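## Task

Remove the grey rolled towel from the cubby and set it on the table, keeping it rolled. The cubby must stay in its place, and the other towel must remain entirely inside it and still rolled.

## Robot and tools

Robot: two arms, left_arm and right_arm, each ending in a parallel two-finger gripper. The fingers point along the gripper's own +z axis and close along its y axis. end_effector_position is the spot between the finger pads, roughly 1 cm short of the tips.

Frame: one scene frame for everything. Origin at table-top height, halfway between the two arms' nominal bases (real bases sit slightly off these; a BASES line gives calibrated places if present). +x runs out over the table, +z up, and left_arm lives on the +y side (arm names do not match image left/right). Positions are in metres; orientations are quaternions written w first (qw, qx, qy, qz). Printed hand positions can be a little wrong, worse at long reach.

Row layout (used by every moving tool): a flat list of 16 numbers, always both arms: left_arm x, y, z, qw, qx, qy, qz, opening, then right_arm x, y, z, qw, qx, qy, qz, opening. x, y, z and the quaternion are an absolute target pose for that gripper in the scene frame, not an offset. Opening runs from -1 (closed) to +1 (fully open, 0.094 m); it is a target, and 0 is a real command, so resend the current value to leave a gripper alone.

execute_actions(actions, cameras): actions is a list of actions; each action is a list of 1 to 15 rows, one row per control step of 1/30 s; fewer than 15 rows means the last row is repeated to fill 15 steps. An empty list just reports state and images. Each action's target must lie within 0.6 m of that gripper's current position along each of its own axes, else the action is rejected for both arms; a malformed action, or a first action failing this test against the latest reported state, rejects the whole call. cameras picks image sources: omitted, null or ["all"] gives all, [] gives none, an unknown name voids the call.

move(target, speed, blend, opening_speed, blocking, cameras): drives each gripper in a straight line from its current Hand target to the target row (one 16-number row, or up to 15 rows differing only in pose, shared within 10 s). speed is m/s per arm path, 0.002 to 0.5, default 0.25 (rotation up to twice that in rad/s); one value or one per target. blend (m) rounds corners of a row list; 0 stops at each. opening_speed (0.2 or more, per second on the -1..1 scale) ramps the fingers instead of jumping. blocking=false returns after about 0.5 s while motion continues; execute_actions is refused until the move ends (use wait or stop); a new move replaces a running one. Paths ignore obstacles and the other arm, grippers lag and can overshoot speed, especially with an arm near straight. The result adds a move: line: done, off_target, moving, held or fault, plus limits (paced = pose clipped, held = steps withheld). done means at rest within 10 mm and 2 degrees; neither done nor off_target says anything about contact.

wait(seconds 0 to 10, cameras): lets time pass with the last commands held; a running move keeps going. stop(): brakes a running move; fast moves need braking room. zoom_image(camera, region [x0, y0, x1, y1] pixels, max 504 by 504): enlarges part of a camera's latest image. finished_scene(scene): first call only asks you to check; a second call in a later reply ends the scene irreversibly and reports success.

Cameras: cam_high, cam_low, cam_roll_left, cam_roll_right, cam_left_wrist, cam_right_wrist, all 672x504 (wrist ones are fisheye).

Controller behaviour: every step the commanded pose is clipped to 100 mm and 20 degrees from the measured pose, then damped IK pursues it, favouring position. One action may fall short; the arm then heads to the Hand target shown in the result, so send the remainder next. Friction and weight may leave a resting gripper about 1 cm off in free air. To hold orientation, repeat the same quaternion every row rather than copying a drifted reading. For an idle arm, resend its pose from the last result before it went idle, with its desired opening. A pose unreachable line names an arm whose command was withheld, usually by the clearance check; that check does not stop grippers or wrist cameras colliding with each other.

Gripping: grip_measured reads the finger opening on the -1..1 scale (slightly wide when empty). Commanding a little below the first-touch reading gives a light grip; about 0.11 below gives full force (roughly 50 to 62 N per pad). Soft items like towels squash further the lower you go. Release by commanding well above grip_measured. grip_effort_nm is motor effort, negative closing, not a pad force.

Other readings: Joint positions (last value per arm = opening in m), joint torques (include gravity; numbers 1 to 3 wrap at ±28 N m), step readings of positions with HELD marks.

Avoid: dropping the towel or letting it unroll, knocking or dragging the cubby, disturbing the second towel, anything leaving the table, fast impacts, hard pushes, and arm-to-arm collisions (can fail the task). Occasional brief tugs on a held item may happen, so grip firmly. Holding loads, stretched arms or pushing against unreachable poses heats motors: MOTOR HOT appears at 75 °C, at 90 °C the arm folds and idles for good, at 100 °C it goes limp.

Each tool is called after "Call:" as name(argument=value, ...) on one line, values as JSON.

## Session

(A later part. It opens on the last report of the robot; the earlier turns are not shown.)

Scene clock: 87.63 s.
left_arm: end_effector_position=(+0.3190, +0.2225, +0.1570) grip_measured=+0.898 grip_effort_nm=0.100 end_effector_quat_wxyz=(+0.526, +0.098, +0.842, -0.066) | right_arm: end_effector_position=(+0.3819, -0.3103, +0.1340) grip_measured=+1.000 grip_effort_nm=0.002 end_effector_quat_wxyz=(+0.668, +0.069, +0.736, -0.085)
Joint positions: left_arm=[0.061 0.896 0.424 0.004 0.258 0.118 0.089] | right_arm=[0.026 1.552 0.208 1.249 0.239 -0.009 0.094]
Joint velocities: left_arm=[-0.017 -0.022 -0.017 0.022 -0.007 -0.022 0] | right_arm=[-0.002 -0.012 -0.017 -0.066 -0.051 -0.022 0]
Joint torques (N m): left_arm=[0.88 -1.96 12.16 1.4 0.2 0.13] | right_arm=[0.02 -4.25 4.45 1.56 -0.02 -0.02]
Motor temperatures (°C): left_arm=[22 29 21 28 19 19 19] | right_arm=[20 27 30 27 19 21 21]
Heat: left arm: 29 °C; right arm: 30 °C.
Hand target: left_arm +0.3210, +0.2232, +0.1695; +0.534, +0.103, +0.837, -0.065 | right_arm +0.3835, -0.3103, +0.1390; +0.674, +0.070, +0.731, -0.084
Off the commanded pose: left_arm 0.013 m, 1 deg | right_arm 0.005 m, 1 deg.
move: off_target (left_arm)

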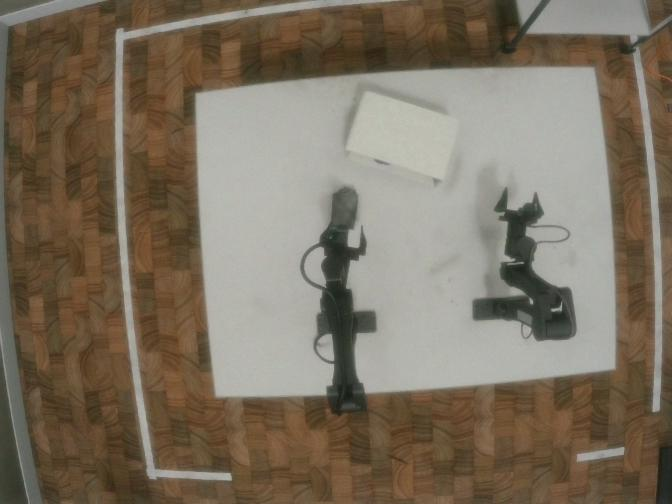

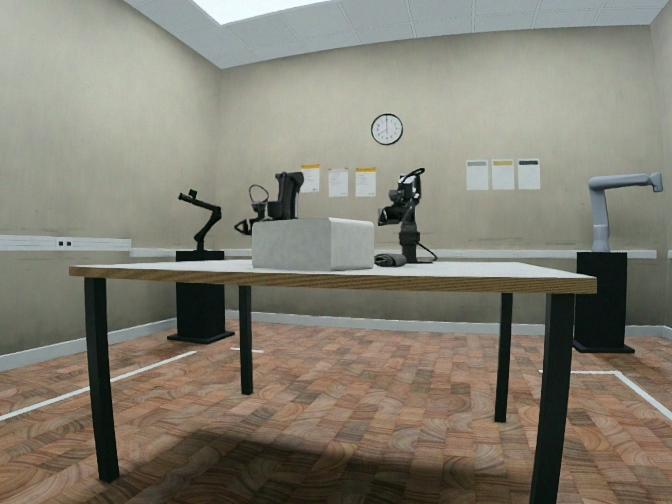

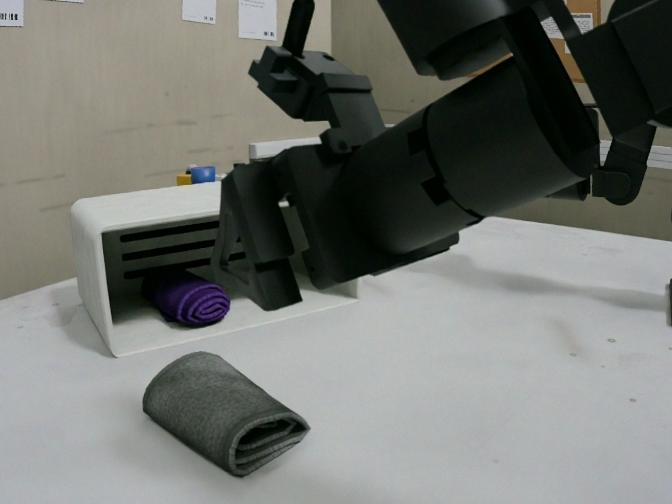

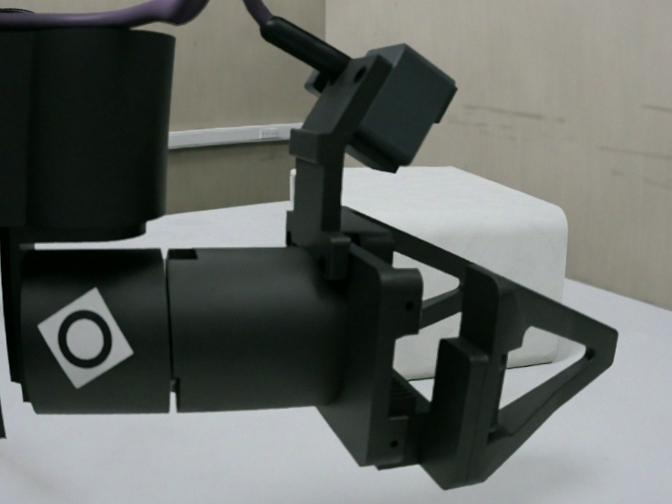

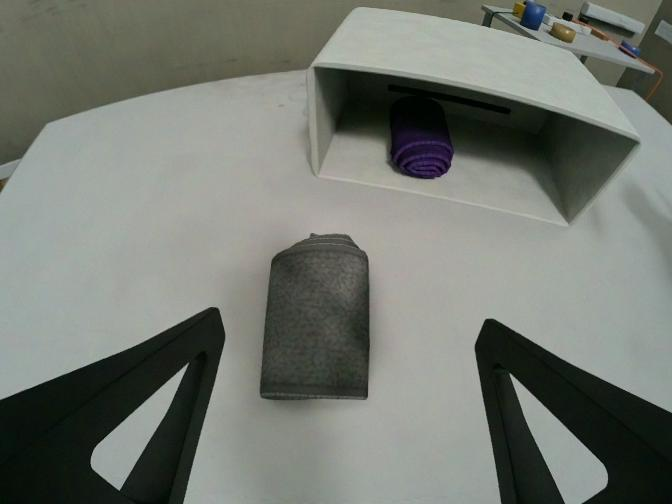

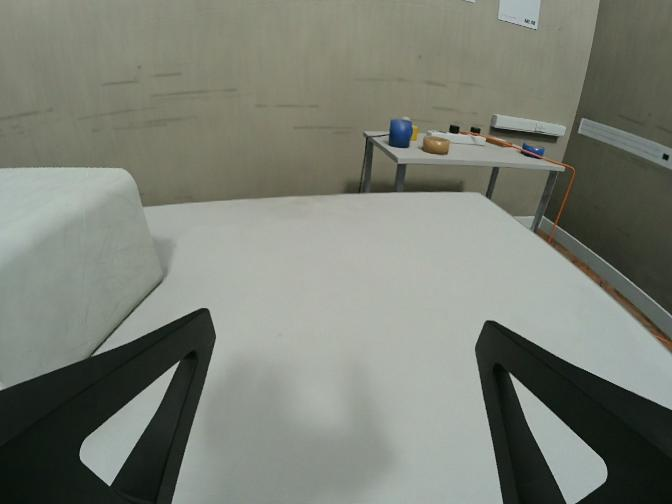

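Call:
move(target=[[0.345,0.235,0.10,0.5333,0.1028,0.8371,-0.0655,1,0.3834,-0.3103,0.1391,0.674,0.070,0.731,-0.084,1]], speed=0.15, cameras=["cam_left_wrist"])

Scene clock: 92.73 s.
left_arm: end_effector_position=(+0.3503, +0.2347, +0.1122) grip_measured=+0.998 grip_effort_nm=0.095 end_effector_quat_wxyz=(+0.544, +0.101, +0.830, -0.062) | right_arm: end_effector_position=(+0.3819, -0.3103, +0.1340) grip_measured=+1.000 grip_effort_nm=0.002 end_effector_quat_wxyz=(+0.668, +0.069, +0.736, -0.085)
Joint positions: left_arm=[0.116 1.214 0.322 0.46 0.307 0.145 0.094] | right_arm=[0.026 1.552 0.208 1.249 0.239 -0.009 0.094]
Joint velocities: left_arm=[-0.002 -0.017 0.007 -0.007 -0.037 0.022 0] | right_arm=[-0.017 -0.012 -0.017 0.007 -0.066 -0.051 0]
Joint torques (N m): left_arm=[0.9 -2.15 5.82 1.81 0.2 0.12] | right_arm=[0.02 -4.22 4.45 1.57 -0.02 -0.02]
Motor temperatures (°C): left_arm=[22 28 22 28 19 19 19] | right_arm=[20 27 30 27 19 21 21]
Heat: left arm: 28 °C; right arm: 30 °C.
Hand target: left_arm +0.3445, +0.2348, +0.1003; +0.533, +0.103, +0.837, -0.065 | right_arm +0.3835, -0.3103, +0.1390; +0.674, +0.070, +0.731, -0.084
Off the commanded pose: left_arm 0.013 m, 2 deg | right_arm 0.005 m, 1 deg.
move: off_target (left_arm)
Images, in order (width x height): cam_left_wrist 672x504.

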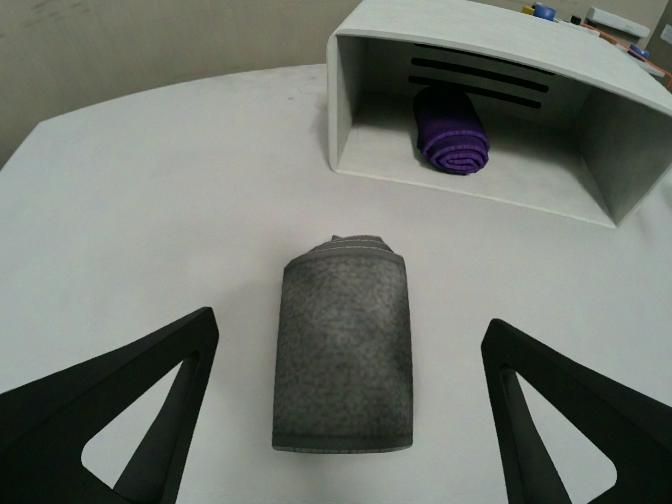

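Call:
move(target=[[0.352,0.235,0.022,0.5333,0.1028,0.8371,-0.0655,1,0.3834,-0.3103,0.1391,0.674,0.070,0.731,-0.084,1]], speed=0.08, cameras=["cam_left_wrist"])

Call:
move(target=[[0.352,0.235,0.022,0.5333,0.1028,0.8371,-0.0655,0.05,0.3834,-0.3103,0.1391,0.674,0.070,0.731,-0.084,1]], speed=0.08, opening_speed=0.8, cameras=["cam_left_wrist","cam_roll_left"])

Scene clock: 95.23 s.
left_arm: end_effector_position=(+0.3583, +0.2354, +0.0314) grip_measured=+0.998 grip_effort_nm=0.100 end_effector_quat_wxyz=(+0.544, +0.101, +0.831, -0.062) | right_arm: end_effector_position=(+0.3819, -0.3103, +0.1340) grip_measured=+1.000 grip_effort_nm=0.002 end_effector_quat_wxyz=(+0.668, +0.069, +0.736, -0.085)
Joint positions: left_arm=[0.116 1.779 0.216 1.13 0.307 0.146 0.094] | right_arm=[0.026 1.552 0.208 1.249 0.239 -0.009 0.094]
Joint velocities: left_arm=[-0.027 0.007 0.022 0.051 -0.037 0.022 0.001] | right_arm=[0.007 -0.002 -0.027 0.051 -0.051 0.007 0]
Joint torques (N m): left_arm=[0.57 -4.23 2.76 1.79 0.18 0.09] | right_arm=[0.02 -4.23 4.44 1.56 -0.02 -0.02]
Motor temperatures (°C): left_arm=[22 28 21 28 19 19 19] | right_arm=[20 27 30 27 19 21 21]
Heat: left arm: 28 °C; right arm: 30 °C.
Hand target: left_arm +0.3515, +0.2349, +0.0226; +0.533, +0.102, +0.837, -0.066 | right_arm +0.3835, -0.3103, +0.1390; +0.674, +0.070, +0.731, -0.084
Off the commanded pose: left_arm 0.011 m, 1 deg | right_arm 0.005 m, 1 deg.
move: off_target (left_arm)
Images, in order (width x height): cam_left_wrist 672x504.

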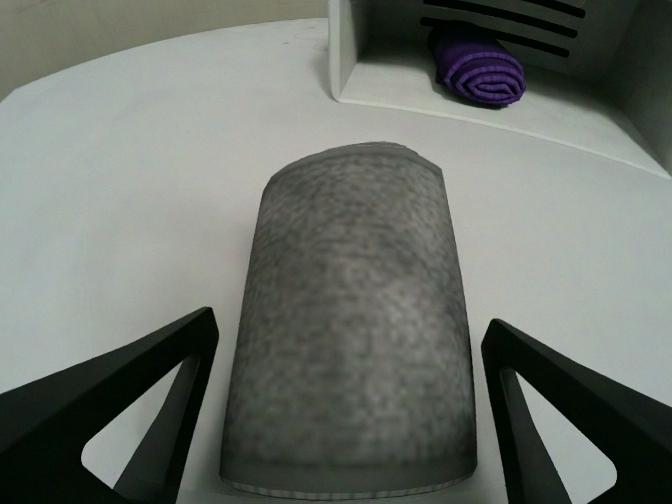

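Scene clock: 96.70 s.
left_arm: end_effector_position=(+0.3604, +0.2356, +0.0362) grip_measured=+0.052 grip_effort_nm=-0.129 end_effector_quat_wxyz=(+0.553, +0.102, +0.825, -0.060) | right_arm: end_effector_position=(+0.3819, -0.3103, +0.1340) grip_measured=+1.000 grip_effort_nm=0.002 end_effector_quat_wxyz=(+0.668, +0.069, +0.736, -0.085)
Joint positions: left_arm=[0.116 1.779 0.216 1.152 0.307 0.146 0.049] | right_arm=[0.026 1.552 0.208 1.249 0.239 -0.009 0.094]
Joint velocities: left_arm=[-0.042 0.022 0.012 0.022 -0.007 -0.007 0] | right_arm=[-0.012 0.007 -0.017 0.037 -0.081 0.022 0]
Joint torques (N m): left_arm=[0.59 -4.04 2.82 1.59 0.18 0.1] | right_arm=[0.03 -4.22 4.44 1.57 -0.01 -0.02]
Motor temperatures (°C): left_arm=[22 28 21 28 19 19 19] | right_arm=[20 27 30 27 19 21 21]
Heat: left arm: 28 °C; right arm: 30 °C.
Hand target: left_arm +0.3518, +0.2350, +0.0226; +0.534, +0.102, +0.837, -0.066 | right_arm +0.3835, -0.3103, +0.1390; +0.674, +0.070, +0.731, -0.084
Off the commanded pose: left_arm 0.017 m, 3 deg | right_arm 0.005 m, 1 deg.
move: off_target (left_arm)
Images, in order (width x height): cam_roll_left 672x504, cam_left_wrist 672x504.

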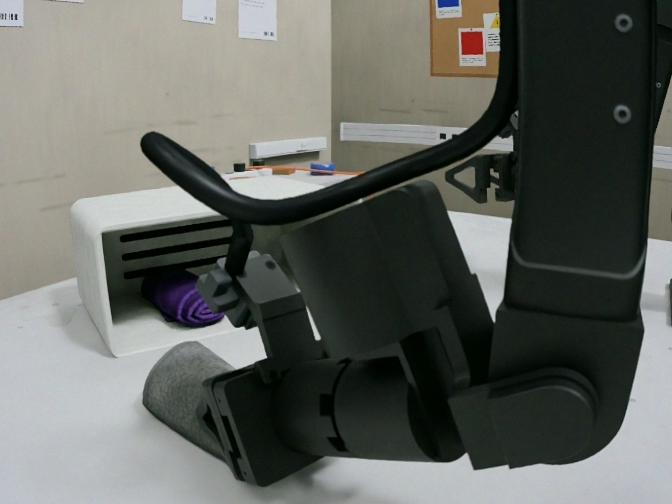

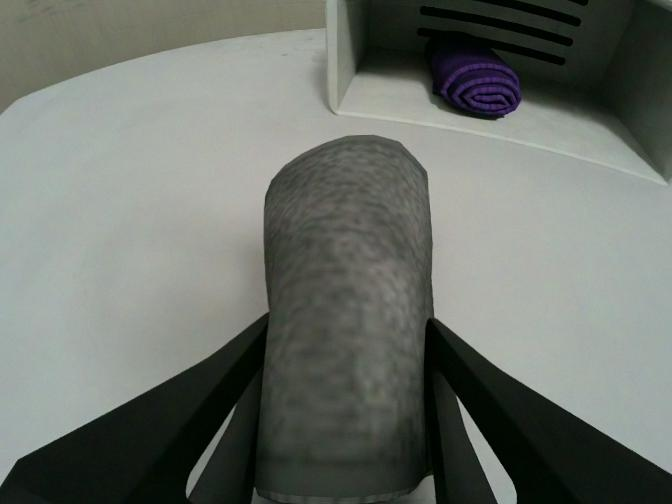

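Call:
move(target=[[0.352,0.237,0.055,0.5333,0.1028,0.8371,-0.0655,-0.05,0.3834,-0.3103,0.1391,0.674,0.070,0.731,-0.084,1],[0.31,0.37,0.055,0.5291,-0.1464,0.8306,0.0933,-0.05,0.3834,-0.3103,0.1391,0.674,0.070,0.731,-0.084,1],[0.31,0.37,0.028,0.5291,-0.1464,0.8306,0.0933,-0.05,0.3834,-0.3103,0.1391,0.674,0.070,0.731,-0.084,1]], speed=0.09, cameras=["cam_left_wrist","cam_roll_left","cam_high"])

Scene clock: 102.57 s.
left_arm: end_effector_position=(+0.3194, +0.3681, +0.0359) grip_measured=-0.048 grip_effort_nm=-0.120 end_effector_quat_wxyz=(+0.540, -0.134, +0.826, +0.092) | right_arm: end_effector_position=(+0.3819, -0.3103, +0.1340) grip_measured=+1.000 grip_effort_nm=0.002 end_effector_quat_wxyz=(+0.668, +0.069, +0.736, -0.085)
Joint positions: left_arm=[0.375 1.697 0.12 1.166 0.027 0.019 0.045] | right_arm=[0.026 1.552 0.208 1.249 0.239 -0.009 0.094]
Joint velocities: left_arm=[-0.007 0.012 -0.017 -0.022 0.007 -0.007 0.001] | right_arm=[0.007 -0.002 -0.007 -0.037 0.007 -0.051 0]
Joint torques (N m): left_arm=[0.84 -3.47 2.77 1.81 -0.13 -0.08] | right_arm=[0.02 -4.25 4.44 1.57 -0.02 -0.02]
Motor temperatures (°C): left_arm=[22 28 21 29 19 19 19] | right_arm=[20 27 30 27 19 21 21]
Heat: left arm: 29 °C; right arm: 30 °C.
Hand target: left_arm +0.3121, +0.3702, +0.0279; +0.529, -0.146, +0.831, +0.094 | right_arm +0.3835, -0.3103, +0.1390; +0.674, +0.070, +0.731, -0.084
Off the commanded pose: left_arm 0.012 m, 2 deg | right_arm 0.005 m, 1 deg.
move: off_target (left_arm)
Images, in order (width x height): cam_high 672x504, cam_roll_left 672x504, cam_left_wrist 672x504.

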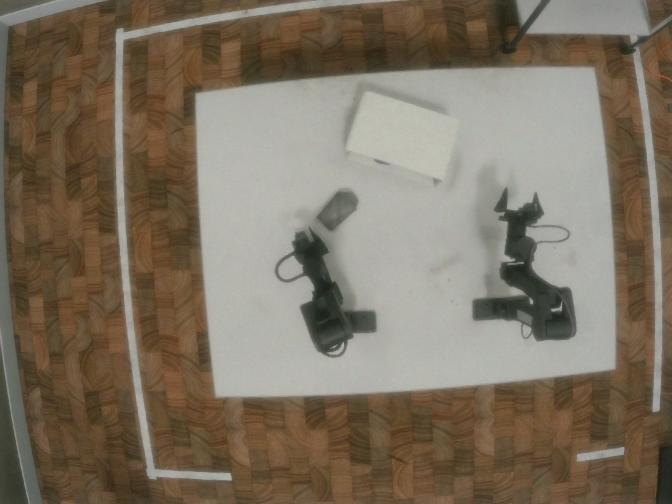

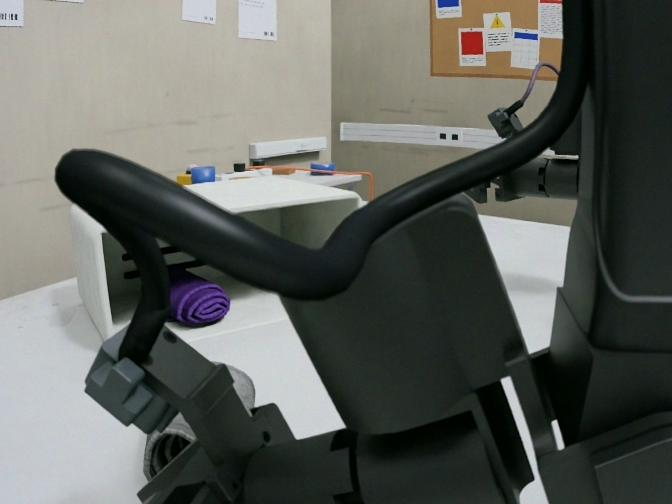

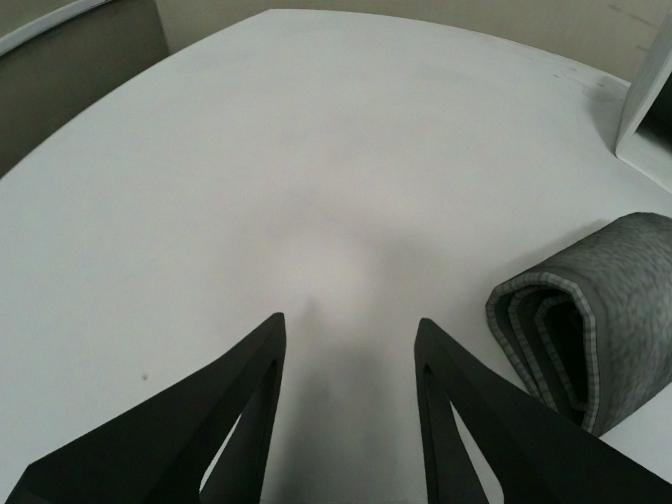

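Call:
move(target=[[0.31,0.37,0.10,0.5291,-0.1464,0.8306,0.0933,1,0.3834,-0.3103,0.1391,0.674,0.070,0.731,-0.084,1],[0.355,0.315,0.11,0.5080,0.2746,0.7974,-0.1749,1,0.3834,-0.3103,0.1391,0.674,0.070,0.731,-0.084,1]], speed=0.2, opening_speed=1, cameras=["cam_left_wrist","cam_roll_left","cam_high"])

Scene clock: 107.33 s.
left_arm: end_effector_position=(+0.3512, +0.3155, +0.1070) grip_measured=+0.998 grip_effort_nm=0.095 end_effector_quat_wxyz=(+0.509, +0.269, +0.801, -0.164) | right_arm: end_effector_position=(+0.3819, -0.3103, +0.1340) grip_measured=+1.000 grip_effort_nm=0.002 end_effector_quat_wxyz=(+0.668, +0.069, +0.736, -0.085)
Joint positions: left_arm=[0.635 1.588 0.755 -0.157 1.034 0.93 0.094] | right_arm=[0.026 1.552 0.208 1.249 0.239 -0.009 0.094]
Joint velocities: left_arm=[0.007 -0.017 0.002 -0.007 -0.037 -0.037 0] | right_arm=[0.002 0.002 0.012 0.022 -0.007 -0.051 0]
Joint torques (N m): left_arm=[0.21 -5.18 10.14 0.65 0.71 0.12] | right_arm=[0.02 -4.23 4.44 1.57 -0.01 -0.02]
Motor temperatures (°C): left_arm=[22 28 21 28 19 19 19] | right_arm=[20 26 30 27 19 21 21]
Heat: left arm: 28 °C; right arm: 30 °C.
Hand target: left_arm +0.3542, +0.3160, +0.1105; +0.512, +0.271, +0.796, -0.173 | right_arm +0.3835, -0.3103, +0.1390; +0.674, +0.070, +0.731, -0.084
Off the commanded pose: left_arm 0.005 m, 1 deg | right_arm 0.005 m, 1 deg.
move: done
Images, in order (width x height): cam_high 672x504, cam_roll_left 672x504, cam_left_wrist 672x504.

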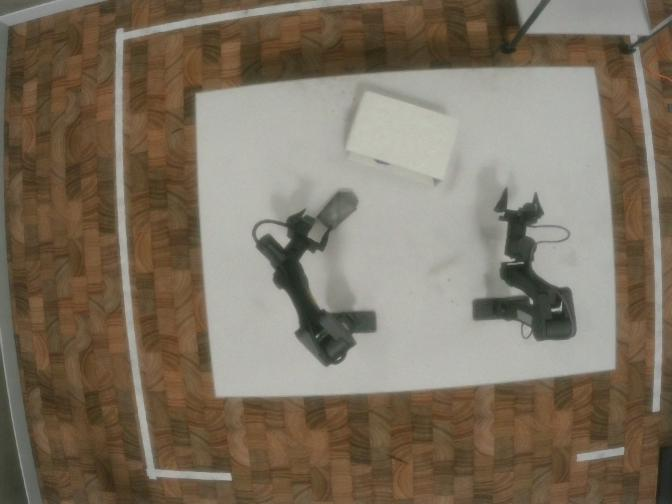

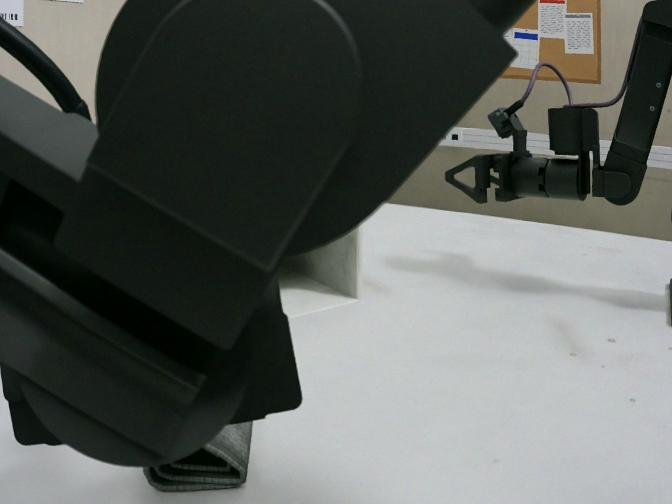

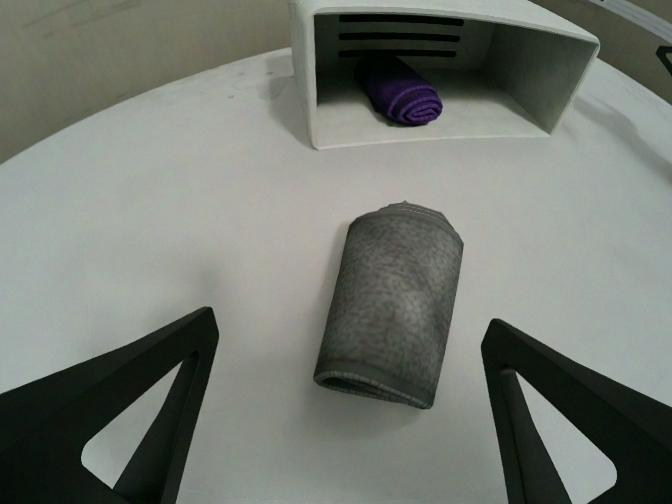

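Call:
move(target=[[0.372,0.272,0.10,0.4982,0.3159,0.7820,-0.2013,1,0.3834,-0.3103,0.1391,0.674,0.070,0.731,-0.084,1]], speed=0.15, cameras=["cam_left_wrist"])

Scene clock: 109.33 s.
left_arm: end_effector_position=(+0.3621, +0.2689, +0.0954) grip_measured=+0.998 grip_effort_nm=0.100 end_effector_quat_wxyz=(+0.493, +0.313, +0.785, -0.205) | right_arm: end_effector_position=(+0.3819, -0.3103, +0.1340) grip_measured=+1.000 grip_effort_nm=0.002 end_effector_quat_wxyz=(+0.668, +0.069, +0.736, -0.085)
Joint positions: left_arm=[0.494 1.639 0.755 -0.105 1.031 0.902 0.094] | right_arm=[0.026 1.552 0.208 1.249 0.239 -0.009 0.094]
Joint velocities: left_arm=[0.002 0.007 -0.002 -0.007 0.007 -0.037 0] | right_arm=[-0.002 0.002 -0.027 0.022 0.037 0.051 0]
Joint torques (N m): left_arm=[-0.38 -5.6 10.35 0.97 0.46 -0.11] | right_arm=[0.02 -4.23 4.45 1.56 -0.02 -0.02]
Motor temperatures (°C): left_arm=[22 28 22 28 19 19 19] | right_arm=[20 26 30 28 19 21 21]
Heat: left arm: 28 °C; right arm: 30 °C.
Hand target: left_arm +0.3710, +0.2717, +0.1000; +0.498, +0.316, +0.782, -0.202 | right_arm +0.3835, -0.3103, +0.1390; +0.674, +0.070, +0.731, -0.084
Off the commanded pose: left_arm 0.011 m, 1 deg | right_arm 0.005 m, 1 deg.
move: off_target (left_arm)
Images, in order (width x height): cam_left_wrist 672x504.

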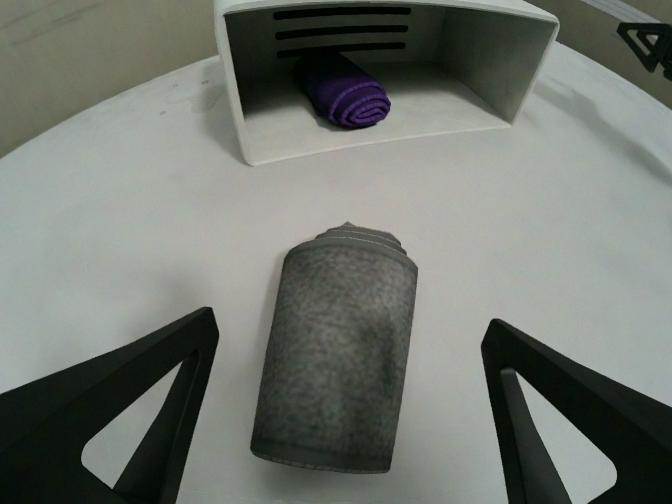

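Call:
move(target=[[0.367,0.273,0.023,0.4870,0.3564,0.7644,-0.2271,1,0.3834,-0.3103,0.1391,0.674,0.070,0.731,-0.084,1]], speed=0.08, cameras=["cam_left_wrist"])

Scene clock: 111.67 s.
left_arm: end_effector_position=(+0.3618, +0.2695, +0.0218) grip_measured=+0.998 grip_effort_nm=0.095 end_effector_quat_wxyz=(+0.478, +0.353, +0.772, -0.225) | right_arm: end_effector_position=(+0.3819, -0.3103, +0.1340) grip_measured=+1.000 grip_effort_nm=0.002 end_effector_quat_wxyz=(+0.668, +0.069, +0.736, -0.085)
Joint positions: left_arm=[0.507 1.931 0.772 -0.01 1.071 1.108 0.094] | right_arm=[0.026 1.552 0.208 1.249 0.239 -0.009 0.094]
Joint velocities: left_arm=[0.002 0.007 0.007 -0.022 -0.007 0.081 -0.001] | right_arm=[-0.007 -0.002 0.012 -0.051 -0.007 0.022 0]
Joint torques (N m): left_arm=[0.92 -6.87 7.73 0.69 0.76 0.11] | right_arm=[0.02 -4.22 4.44 1.56 -0.02 -0.02]
Motor temperatures (°C): left_arm=[22 28 22 28 19 19 19] | right_arm=[20 26 30 28 19 21 21]
Heat: left arm: 28 °C; right arm: 30 °C.
Hand target: left_arm +0.3668, +0.2732, +0.0233; +0.488, +0.355, +0.765, -0.226 | right_arm +0.3835, -0.3103, +0.1390; +0.674, +0.070, +0.731, -0.084
Off the commanded pose: left_arm 0.006 m, 1 deg | right_arm 0.005 m, 1 deg.
move: done
Images, in order (width x height): cam_left_wrist 672x504.

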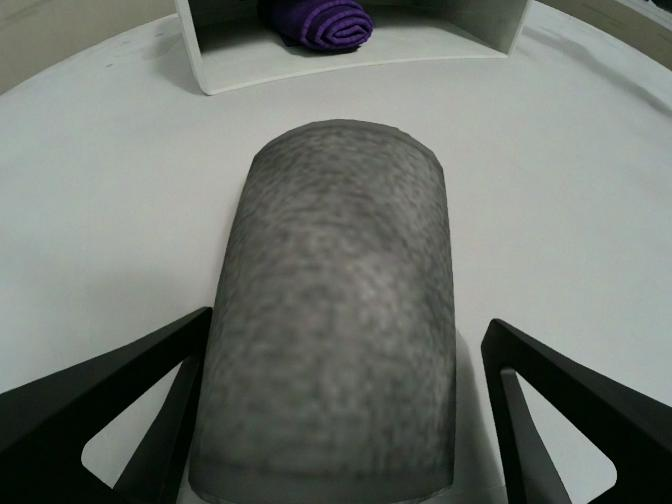

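Call:
move(target=[0.367,0.273,0.025,0.4870,0.3564,0.7644,-0.2271,-0.2,0.3834,-0.3103,0.1391,0.674,0.070,0.731,-0.084,1], speed=0.08, opening_speed=0.9, cameras=[])

Call:
move(target=[[0.365,0.275,0.042,0.4870,0.3564,0.7644,-0.2271,-0.2,0.3834,-0.3103,0.1391,0.674,0.070,0.731,-0.084,1],[0.32,0.385,0.045,0.5246,0.1825,0.8234,-0.1163,-0.2,0.3834,-0.3103,0.1391,0.674,0.070,0.731,-0.084,1],[0.32,0.385,0.030,0.5246,0.1825,0.8234,-0.1163,-0.2,0.3834,-0.3103,0.1391,0.674,0.070,0.731,-0.084,1]], speed=0.06, blend=0.01, cameras=["cam_left_wrist","cam_roll_left","cam_high"])

Scene clock: 113.80 s.
left_arm: end_effector_position=(+0.3640, +0.2702, +0.0242) grip_measured=-0.197 grip_effort_nm=-0.154 end_effector_quat_wxyz=(+0.482, +0.356, +0.769, -0.223) | right_arm: end_effector_position=(+0.3819, -0.3103, +0.1340) grip_measured=+1.000 grip_effort_nm=0.002 end_effector_quat_wxyz=(+0.668, +0.069, +0.736, -0.085)
Joint positions: left_arm=[0.507 1.931 0.78 -0.01 1.076 1.114 0.038] | right_arm=[0.026 1.552 0.208 1.249 0.239 -0.009 0.094]
Joint velocities: left_arm=[-0.012 -0.027 0.007 0.007 -0.037 0.022 0] | right_arm=[-0.012 -0.012 -0.017 0.022 -0.095 0.066 0]
Joint torques (N m): left_arm=[0.81 -7.38 7.54 0.53 0.7 0.13] | right_arm=[0.02 -4.23 4.44 1.57 -0.02 -0.02]
Motor temperatures (°C): left_arm=[22 28 22 28 19 19 19] | right_arm=[20 26 30 28 19 21 21]
Heat: left arm: 28 °C; right arm: 30 °C.
Hand target: left_arm +0.3670, +0.2731, +0.0250; +0.487, +0.356, +0.764, -0.226 | right_arm +0.3835, -0.3103, +0.1390; +0.674, +0.070, +0.731, -0.084
Off the commanded pose: left_arm 0.004 m, 1 deg | right_arm 0.005 m, 1 deg.
move: done
No camera images: "cameras" was empty.

Scene clock: 118.67 s.
left_arm: end_effector_position=(+0.3265, +0.3887, +0.0394) grip_measured=-0.197 grip_effort_nm=-0.144 end_effector_quat_wxyz=(+0.530, +0.199, +0.819, -0.100) | right_arm: end_effector_position=(+0.3819, -0.3103, +0.1340) grip_measured=+1.000 grip_effort_nm=0.002 end_effector_quat_wxyz=(+0.668, +0.069, +0.736, -0.085)
Joint positions: left_arm=[0.861 1.807 0.639 0.166 1.05 0.987 0.038] | right_arm=[0.026 1.552 0.208 1.249 0.239 -0.009 0.094]
Joint velocities: left_arm=[-0.002 0.002 0.012 -0.022 -0.066 0.037 0] | right_arm=[-0.007 -0.017 -0.002 -0.037 0.081 0.037 0]
Joint torques (N m): left_arm=[0.73 -5.93 4.04 0.96 0.51 -0.09] | right_arm=[0.01 -4.23 4.44 1.56 -0.01 -0.02]
Motor temperatures (°C): left_arm=[22 28 22 27 19 19 19] | right_arm=[20 26 30 28 19 21 21]
Heat: left arm: 28 °C; right arm: 30 °C.
Hand target: left_arm +0.3209, +0.3849, +0.0303; +0.525, +0.185, +0.823, -0.115 | right_arm +0.3835, -0.3103, +0.1390; +0.674, +0.070, +0.731, -0.084
Off the commanded pose: left_arm 0.012 m, 3 deg | right_arm 0.005 m, 1 deg.
move: off_target (left_arm); blend cut to 0.0086 m at target 1, 0.0075 m at target 2
Images, in order (width x height): cam_high 672x504, cam_roll_left 672x504, cam_left_wrist 672x504.

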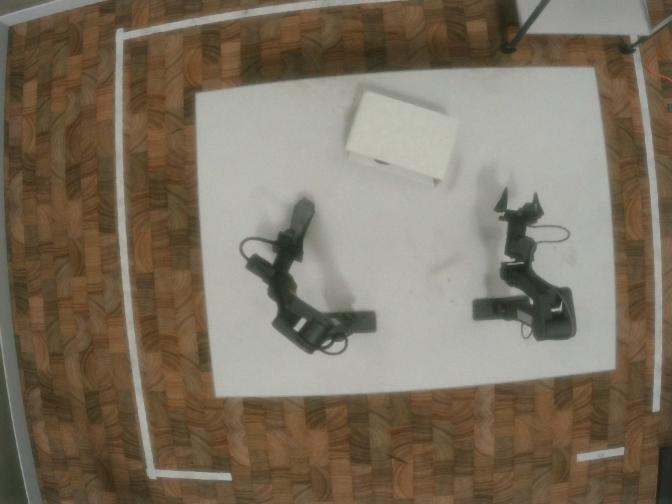

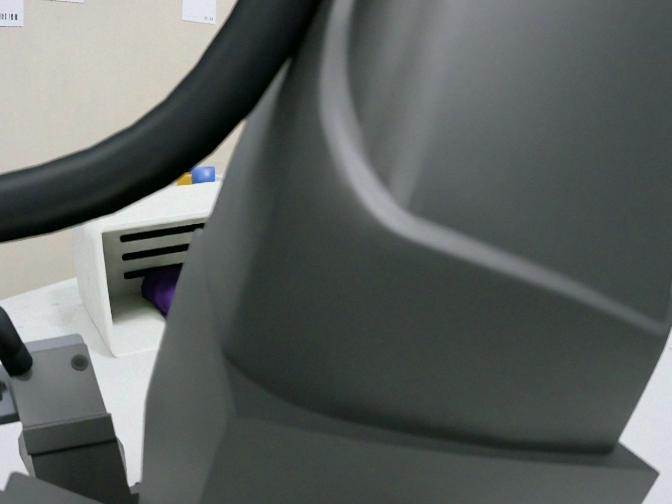

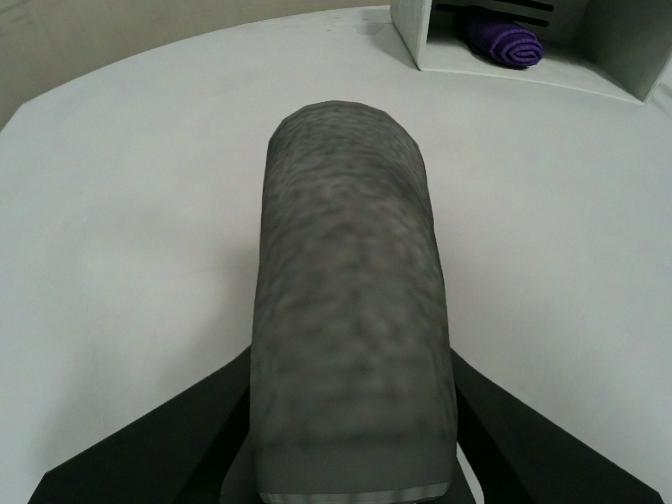

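Call:
move(target=[0.322,0.387,0.02,0.5246,0.1825,0.8234,-0.1163,-0.2,0.3834,-0.3103,0.1391,0.674,0.070,0.731,-0.084,1], speed=0.05, cameras=[])

Call:
move(target=[[0.322,0.387,0.023,0.5246,0.1825,0.8234,-0.1163,0.9,0.3834,-0.3103,0.1391,0.674,0.070,0.731,-0.084,1]], speed=0.1, opening_speed=0.8, cameras=["cam_left_wrist"])

Call:
move(target=[[0.315,0.387,0.14,0.5246,0.1825,0.8234,-0.1163,0.9,0.3834,-0.3103,0.1391,0.674,0.070,0.731,-0.084,1]], speed=0.15, cameras=["cam_left_wrist","cam_high"])

Scene clock: 120.37 s.
left_arm: end_effector_position=(+0.3278, +0.3901, +0.0289) grip_measured=-0.197 grip_effort_nm=-0.144 end_effector_quat_wxyz=(+0.529, +0.197, +0.819, -0.102) | right_arm: end_effector_position=(+0.3819, -0.3103, +0.1340) grip_measured=+1.000 grip_effort_nm=-0.007 end_effector_quat_wxyz=(+0.668, +0.069, +0.736, -0.085)
Joint positions: left_arm=[0.861 1.855 0.639 0.211 1.05 0.984 0.038] | right_arm=[0.026 1.552 0.208 1.249 0.239 -0.009 0.094]
Joint velocities: left_arm=[-0.022 -0.022 0.002 0.037 -0.051 -0.007 -0.001] | right_arm=[-0.017 -0.007 0.002 0.007 0.007 0.066 0]
Joint torques (N m): left_arm=[0.95 -6.15 3.92 0.94 0.54 -0.08] | right_arm=[0.02 -4.25 4.45 1.57 -0.01 -0.02]
Motor temperatures (°C): left_arm=[22 28 21 27 19 19 19] | right_arm=[20 26 30 28 19 21 21]
Heat: left arm: 28 °C; right arm: 30 °C.
Hand target: left_arm +0.3220, +0.3869, +0.0204; +0.525, +0.183, +0.823, -0.116 | right_arm +0.3835, -0.3103, +0.1390; +0.674, +0.070, +0.731, -0.084
Off the commanded pose: left_arm 0.011 m, 2 deg | right_arm 0.005 m, 1 deg.
move: off_target (left_arm)
No camera images: "cameras" was empty.

Scene clock: 121.97 s.
left_arm: end_effector_position=(+0.3278, +0.3901, +0.0289) grip_measured=+0.898 grip_effort_nm=0.105 end_effector_quat_wxyz=(+0.529, +0.196, +0.819, -0.103) | right_arm: end_effector_position=(+0.3819, -0.3103, +0.1340) grip_measured=+1.000 grip_effort_nm=-0.002 end_effector_quat_wxyz=(+0.668, +0.069, +0.736, -0.085)
Joint positions: left_arm=[0.861 1.855 0.639 0.211 1.05 0.983 0.089] | right_arm=[0.026 1.552 0.208 1.249 0.239 -0.009 0.094]
Joint velocities: left_arm=[-0.007 0.012 -0.012 0.022 -0.022 0.007 0.001] | right_arm=[0.002 -0.012 -0.027 -0.022 0.007 -0.007 0]
Joint torques (N m): left_arm=[0.94 -7.12 4.12 0.81 0.54 -0.08] | right_arm=[0.02 -4.25 4.42 1.56 -0.02 -0.02]
Motor temperatures (°C): left_arm=[22 28 21 27 19 19 19] | right_arm=[20 26 30 28 19 21 21]
Heat: left arm: 28 °C; right arm: 30 °C.
Hand target: left_arm +0.3221, +0.3870, +0.0232; +0.525, +0.182, +0.823, -0.116 | right_arm +0.3835, -0.3103, +0.1390; +0.674, +0.070, +0.731, -0.084
Off the commanded pose: left_arm 0.009 m, 2 deg | right_arm 0.005 m, 1 deg.
move: done
Images, in order (width x height): cam_left_wrist 672x504.

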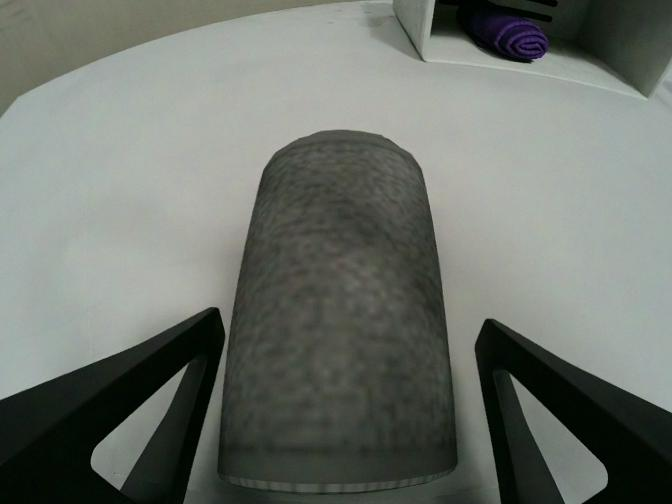

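Scene clock: 123.80 s.
left_arm: end_effector_position=(+0.3131, +0.3830, +0.1278) grip_measured=+0.898 grip_effort_nm=0.095 end_effector_quat_wxyz=(+0.516, +0.176, +0.829, -0.121) | right_arm: end_effector_position=(+0.3819, -0.3103, +0.1340) grip_measured=+1.000 grip_effort_nm=0.002 end_effector_quat_wxyz=(+0.668, +0.069, +0.736, -0.085)
Joint positions: left_arm=[0.881 1.503 0.792 -0.366 1.05 0.994 0.089] | right_arm=[0.026 1.552 0.208 1.249 0.239 -0.009 0.094]
Joint velocities: left_arm=[-0.022 0.002 0.007 -0.022 -0.007 -0.066 0] | right_arm=[-0.002 0.007 0.002 -0.051 0.007 -0.051 0]
Joint torques (N m): left_arm=[0.9 -6.52 10.82 0.49 0.67 0.14] | right_arm=[0.02 -4.23 4.44 1.57 -0.02 -0.03]
Motor temperatures (°C): left_arm=[22 28 21 27 19 19 19] | right_arm=[20 26 30 28 19 21 21]
Heat: left arm: 28 °C; right arm: 30 °C.
Hand target: left_arm +0.3154, +0.3874, +0.1396; +0.525, +0.182, +0.823, -0.116 | right_arm +0.3835, -0.3103, +0.1390; +0.674, +0.070, +0.731, -0.084
Off the commanded pose: left_arm 0.013 m, 1 deg | right_arm 0.005 m, 1 deg.
move: off_target (left_arm)
Images, in order (width x height): cam_high 672x504, cam_left_wrist 672x504.

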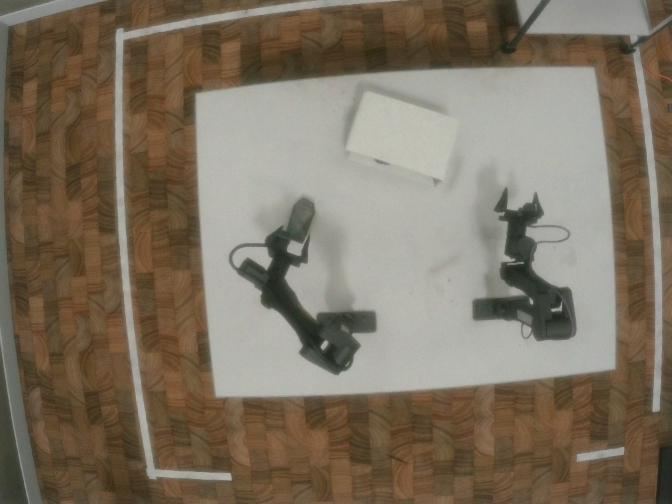

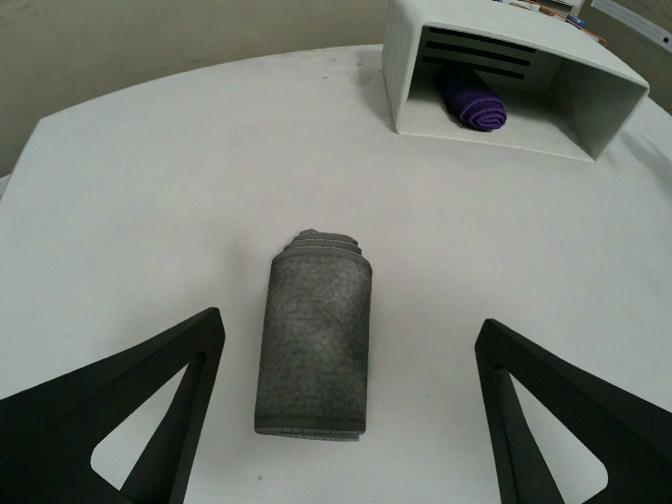

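Call:
move(target=[[0.38,0.26,0.12,0.6344,0.1231,0.7561,-0.1033,0.4,0.3834,-0.3103,0.1391,0.674,0.070,0.731,-0.084,1],[0.455,0.222,0.062,0.6344,0.1231,0.7561,-0.1033,0.4,0.3834,-0.3103,0.1391,0.674,0.070,0.731,-0.084,1]], speed=0.15, blend=0.02, cameras=["cam_left_wrist","cam_high"])

Scene clock: 126.73 s.
left_arm: end_effector_position=(+0.4466, +0.2206, +0.0646) grip_measured=+0.402 grip_effort_nm=-0.115 end_effector_quat_wxyz=(+0.631, +0.131, +0.758, -0.104) | right_arm: end_effector_position=(+0.3819, -0.3103, +0.1340) grip_measured=+1.000 grip_effort_nm=-0.002 end_effector_quat_wxyz=(+0.668, +0.069, +0.736, -0.085)
Joint positions: left_arm=[0.103 2.048 0.525 1.321 0.415 0.09 0.066] | right_arm=[0.026 1.552 0.208 1.249 0.239 -0.009 0.094]
Joint velocities: left_arm=[-0.002 -0.012 -0.007 -0.037 0.007 -0.022 -0.001] | right_arm=[0.002 0.012 -0.002 0.051 -0.051 0.022 0]
Joint torques (N m): left_arm=[-0.62 -6.84 6.5 1.85 -0.08 -0.08] | right_arm=[0.03 -4.23 4.44 1.57 -0.01 -0.02]
Motor temperatures (°C): left_arm=[22 28 21 27 19 19 19] | right_arm=[20 26 30 28 19 21 21]
Heat: left arm: 28 °C; right arm: 30 °C.
Hand target: left_arm +0.4518, +0.2197, +0.0615; +0.631, +0.127, +0.758, -0.105 | right_arm +0.3835, -0.3103, +0.1390; +0.674, +0.070, +0.731, -0.084
Off the commanded pose: left_arm 0.009 m, 1 deg | right_arm 0.005 m, 1 deg.
move: done
Images, in order (width x height): cam_high 672x504, cam_left_wrist 672x504.

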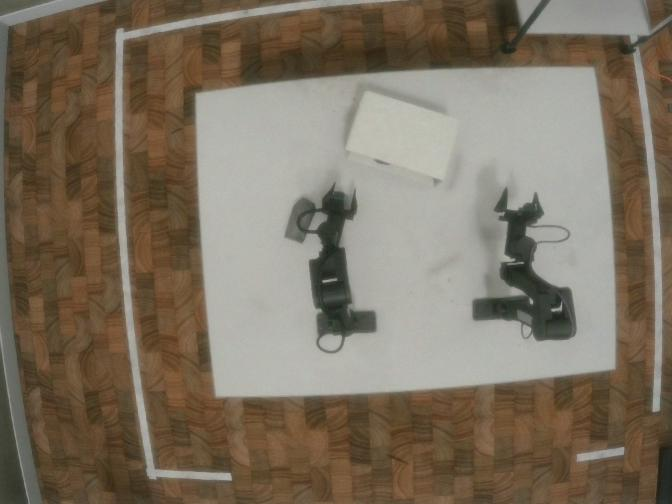

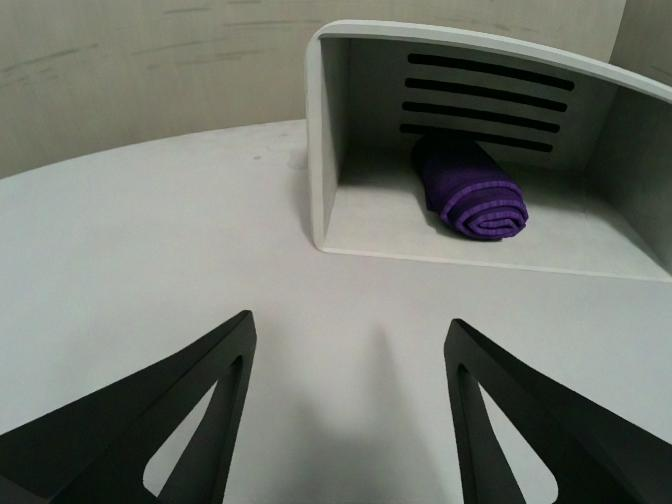

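Call:
move(target=[[0.512,0.214,0.058,0.6310,0.1462,0.7519,-0.1226,0.4,0.3834,-0.3103,0.1391,0.674,0.070,0.731,-0.084,1]], speed=0.1, cameras=["cam_left_wrist","cam_high"])

Scene clock: 129.60 s.
left_arm: end_effector_position=(+0.5088, +0.2206, +0.0712) grip_measured=+0.402 grip_effort_nm=-0.115 end_effector_quat_wxyz=(+0.645, +0.143, +0.743, -0.110) | right_arm: end_effector_position=(+0.3819, -0.3103, +0.1340) grip_measured=+1.000 grip_effort_nm=-0.002 end_effector_quat_wxyz=(+0.668, +0.069, +0.736, -0.085)
Joint positions: left_arm=[0.101 2.17 0.794 1.216 0.44 0.09 0.066] | right_arm=[0.026 1.552 0.208 1.249 0.239 -0.009 0.094]
Joint velocities: left_arm=[-0.012 -0.022 0.012 -0.007 -0.022 0.081 -0.001] | right_arm=[0.012 -0.022 -0.002 -0.022 0.066 0.037 0]
Joint torques (N m): left_arm=[-0.99 -8.47 7.57 1.59 0.18 -0.02] | right_arm=[0.02 -4.25 4.42 1.57 -0.02 -0.02]
Motor temperatures (°C): left_arm=[22 28 21 27 19 19 19] | right_arm=[20 26 30 28 19 21 21]
Heat: left arm: 28 °C; right arm: 30 °C.
Hand target: left_arm +0.5110, +0.2137, +0.0580; +0.631, +0.146, +0.752, -0.122 | right_arm +0.3835, -0.3103, +0.1390; +0.674, +0.070, +0.731, -0.084
Off the commanded pose: left_arm 0.015 m, 2 deg | right_arm 0.005 m, 1 deg.
move: off_target (left_arm)
Images, in order (width x height): cam_high 672x504, cam_left_wrist 672x504.

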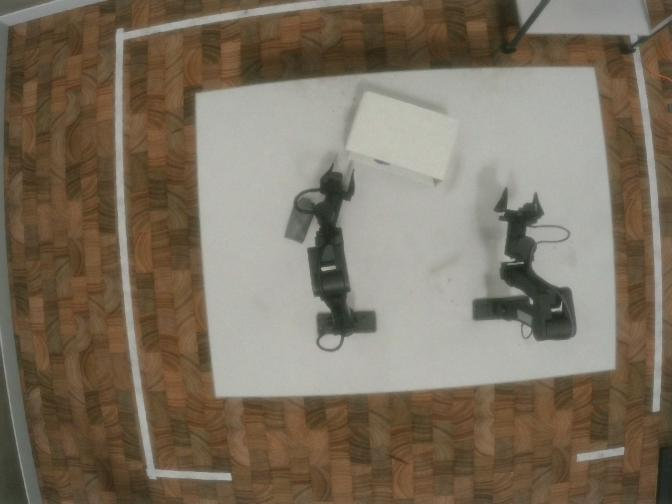

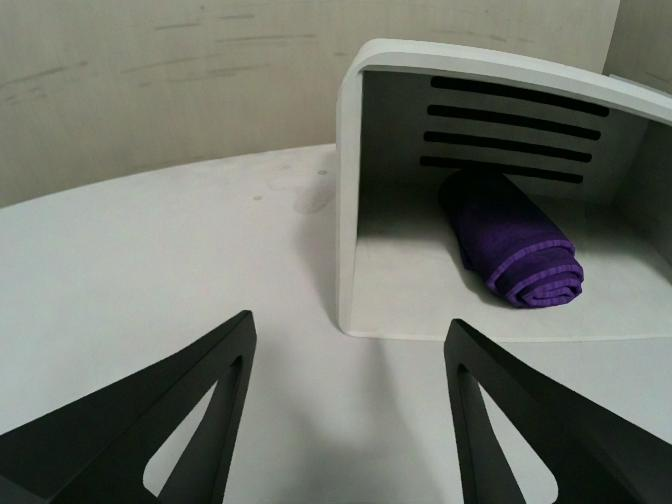

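Call:
move(target=[[0.559,0.198,0.05,0.6310,0.1462,0.7519,-0.1226,0.4,0.3834,-0.3103,0.1391,0.674,0.070,0.731,-0.084,1]], speed=0.05, cameras=["cam_left_wrist","cam_high"])

Scene clock: 131.77 s.
left_arm: end_effector_position=(+0.5541, +0.2004, +0.0646) grip_measured=+0.402 grip_effort_nm=-0.115 end_effector_quat_wxyz=(+0.644, +0.152, +0.740, -0.118) | right_arm: end_effector_position=(+0.3819, -0.3103, +0.1340) grip_measured=+1.000 grip_effort_nm=-0.002 end_effector_quat_wxyz=(+0.668, +0.069, +0.736, -0.085)
Joint positions: left_arm=[0.049 2.285 1.006 1.122 0.413 0.085 0.066] | right_arm=[0.026 1.552 0.208 1.249 0.239 -0.009 0.094]
Joint velocities: left_arm=[0.007 -0.002 -0.007 -0.022 0.051 -0.037 0] | right_arm=[0.002 -0.012 0.002 0.066 -0.022 -0.037 0]
Joint torques (N m): left_arm=[-0.73 -9.87 8.42 1.53 -0.08 -0.09] | right_arm=[0.03 -4.25 4.44 1.56 -0.01 -0.02]
Motor temperatures (°C): left_arm=[22 29 21 28 19 19 19] | right_arm=[20 26 30 28 19 21 21]
Heat: left arm: 29 °C; right arm: 30 °C.
Hand target: left_arm +0.5577, +0.1979, +0.0499; +0.631, +0.146, +0.752, -0.123 | right_arm +0.3835, -0.3103, +0.1390; +0.674, +0.070, +0.731, -0.084
Off the commanded pose: left_arm 0.016 m, 2 deg | right_arm 0.005 m, 1 deg.
move: off_target (left_arm)
Images, in order (width x height): cam_high 672x504, cam_left_wrist 672x504.

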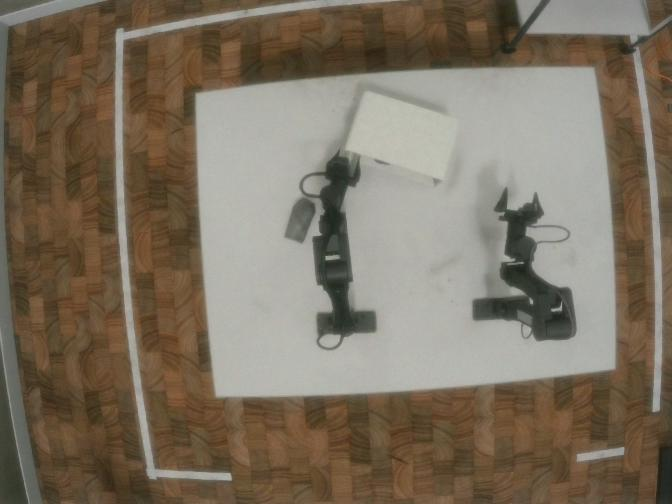

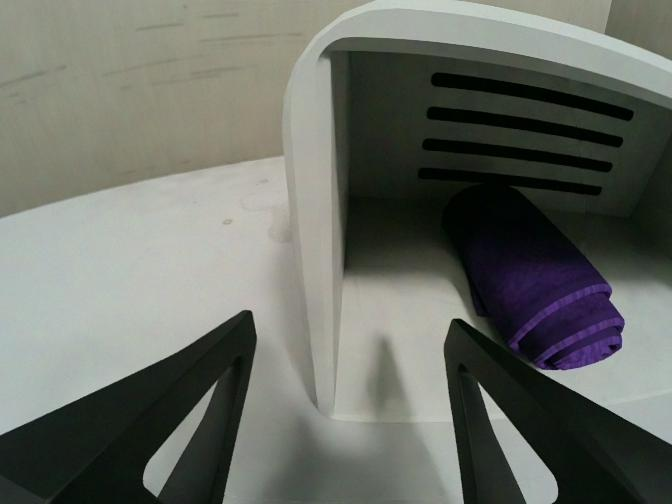

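Call:
move(target=[[0.583,0.198,0.047,0.6310,0.1462,0.7519,-0.1226,0.4,0.3834,-0.3103,0.1391,0.674,0.070,0.731,-0.084,1]], speed=0.04, cameras=["cam_left_wrist","cam_high"])

Scene clock: 133.53 s.
left_arm: end_effector_position=(+0.5784, +0.2016, +0.0627) grip_measured=+0.402 grip_effort_nm=-0.115 end_effector_quat_wxyz=(+0.644, +0.152, +0.740, -0.117) | right_arm: end_effector_position=(+0.3819, -0.3103, +0.1340) grip_measured=+1.000 grip_effort_nm=-0.002 end_effector_quat_wxyz=(+0.668, +0.069, +0.736, -0.085)
Joint positions: left_arm=[0.049 2.342 1.125 1.061 0.411 0.085 0.066] | right_arm=[0.026 1.552 0.208 1.249 0.239 -0.009 0.094]
Joint velocities: left_arm=[-0.007 -0.002 0.002 -0.007 0.007 -0.007 -0.001] | right_arm=[-0.012 -0.002 -0.022 -0.051 0.007 -0.037 0]
Joint torques (N m): left_arm=[-0.87 -10.55 8.88 1.52 -0.08 -0.08] | right_arm=[0.02 -4.25 4.42 1.57 -0.02 -0.02]
Motor temperatures (°C): left_arm=[22 29 22 28 19 19 19] | right_arm=[20 26 30 28 19 21 21]
Heat: left arm: 29 °C; right arm: 30 °C.
Hand target: left_arm +0.5819, +0.1979, +0.0472; +0.631, +0.146, +0.752, -0.123 | right_arm +0.3835, -0.3103, +0.1390; +0.674, +0.070, +0.731, -0.084
Off the commanded pose: left_arm 0.017 m, 2 deg | right_arm 0.005 m, 1 deg.
move: off_target (left_arm)
Images, in order (width x height): cam_high 672x504, cam_left_wrist 672x504.

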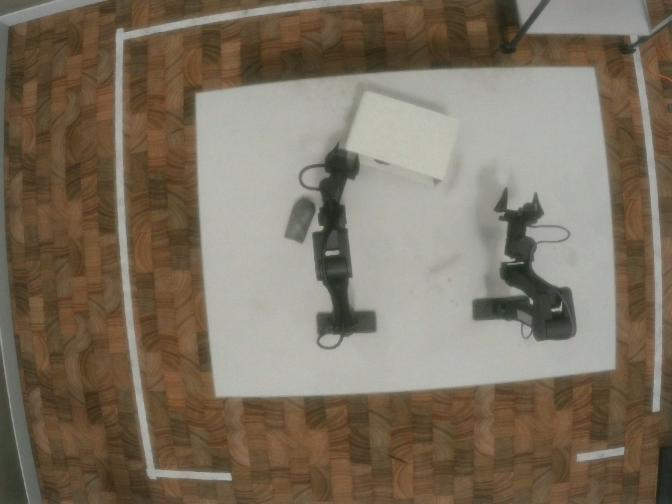

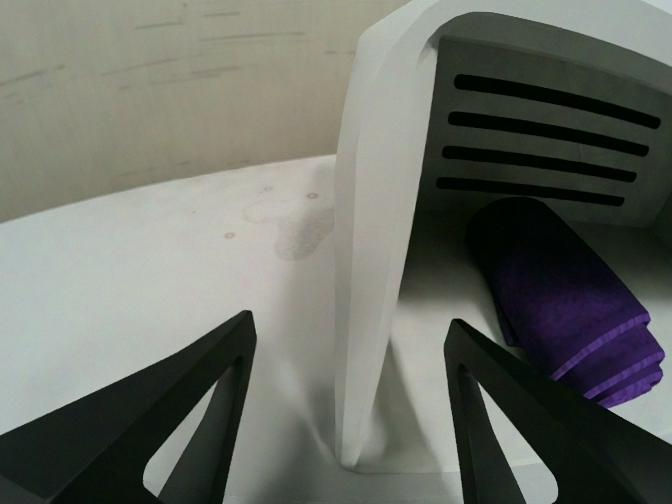

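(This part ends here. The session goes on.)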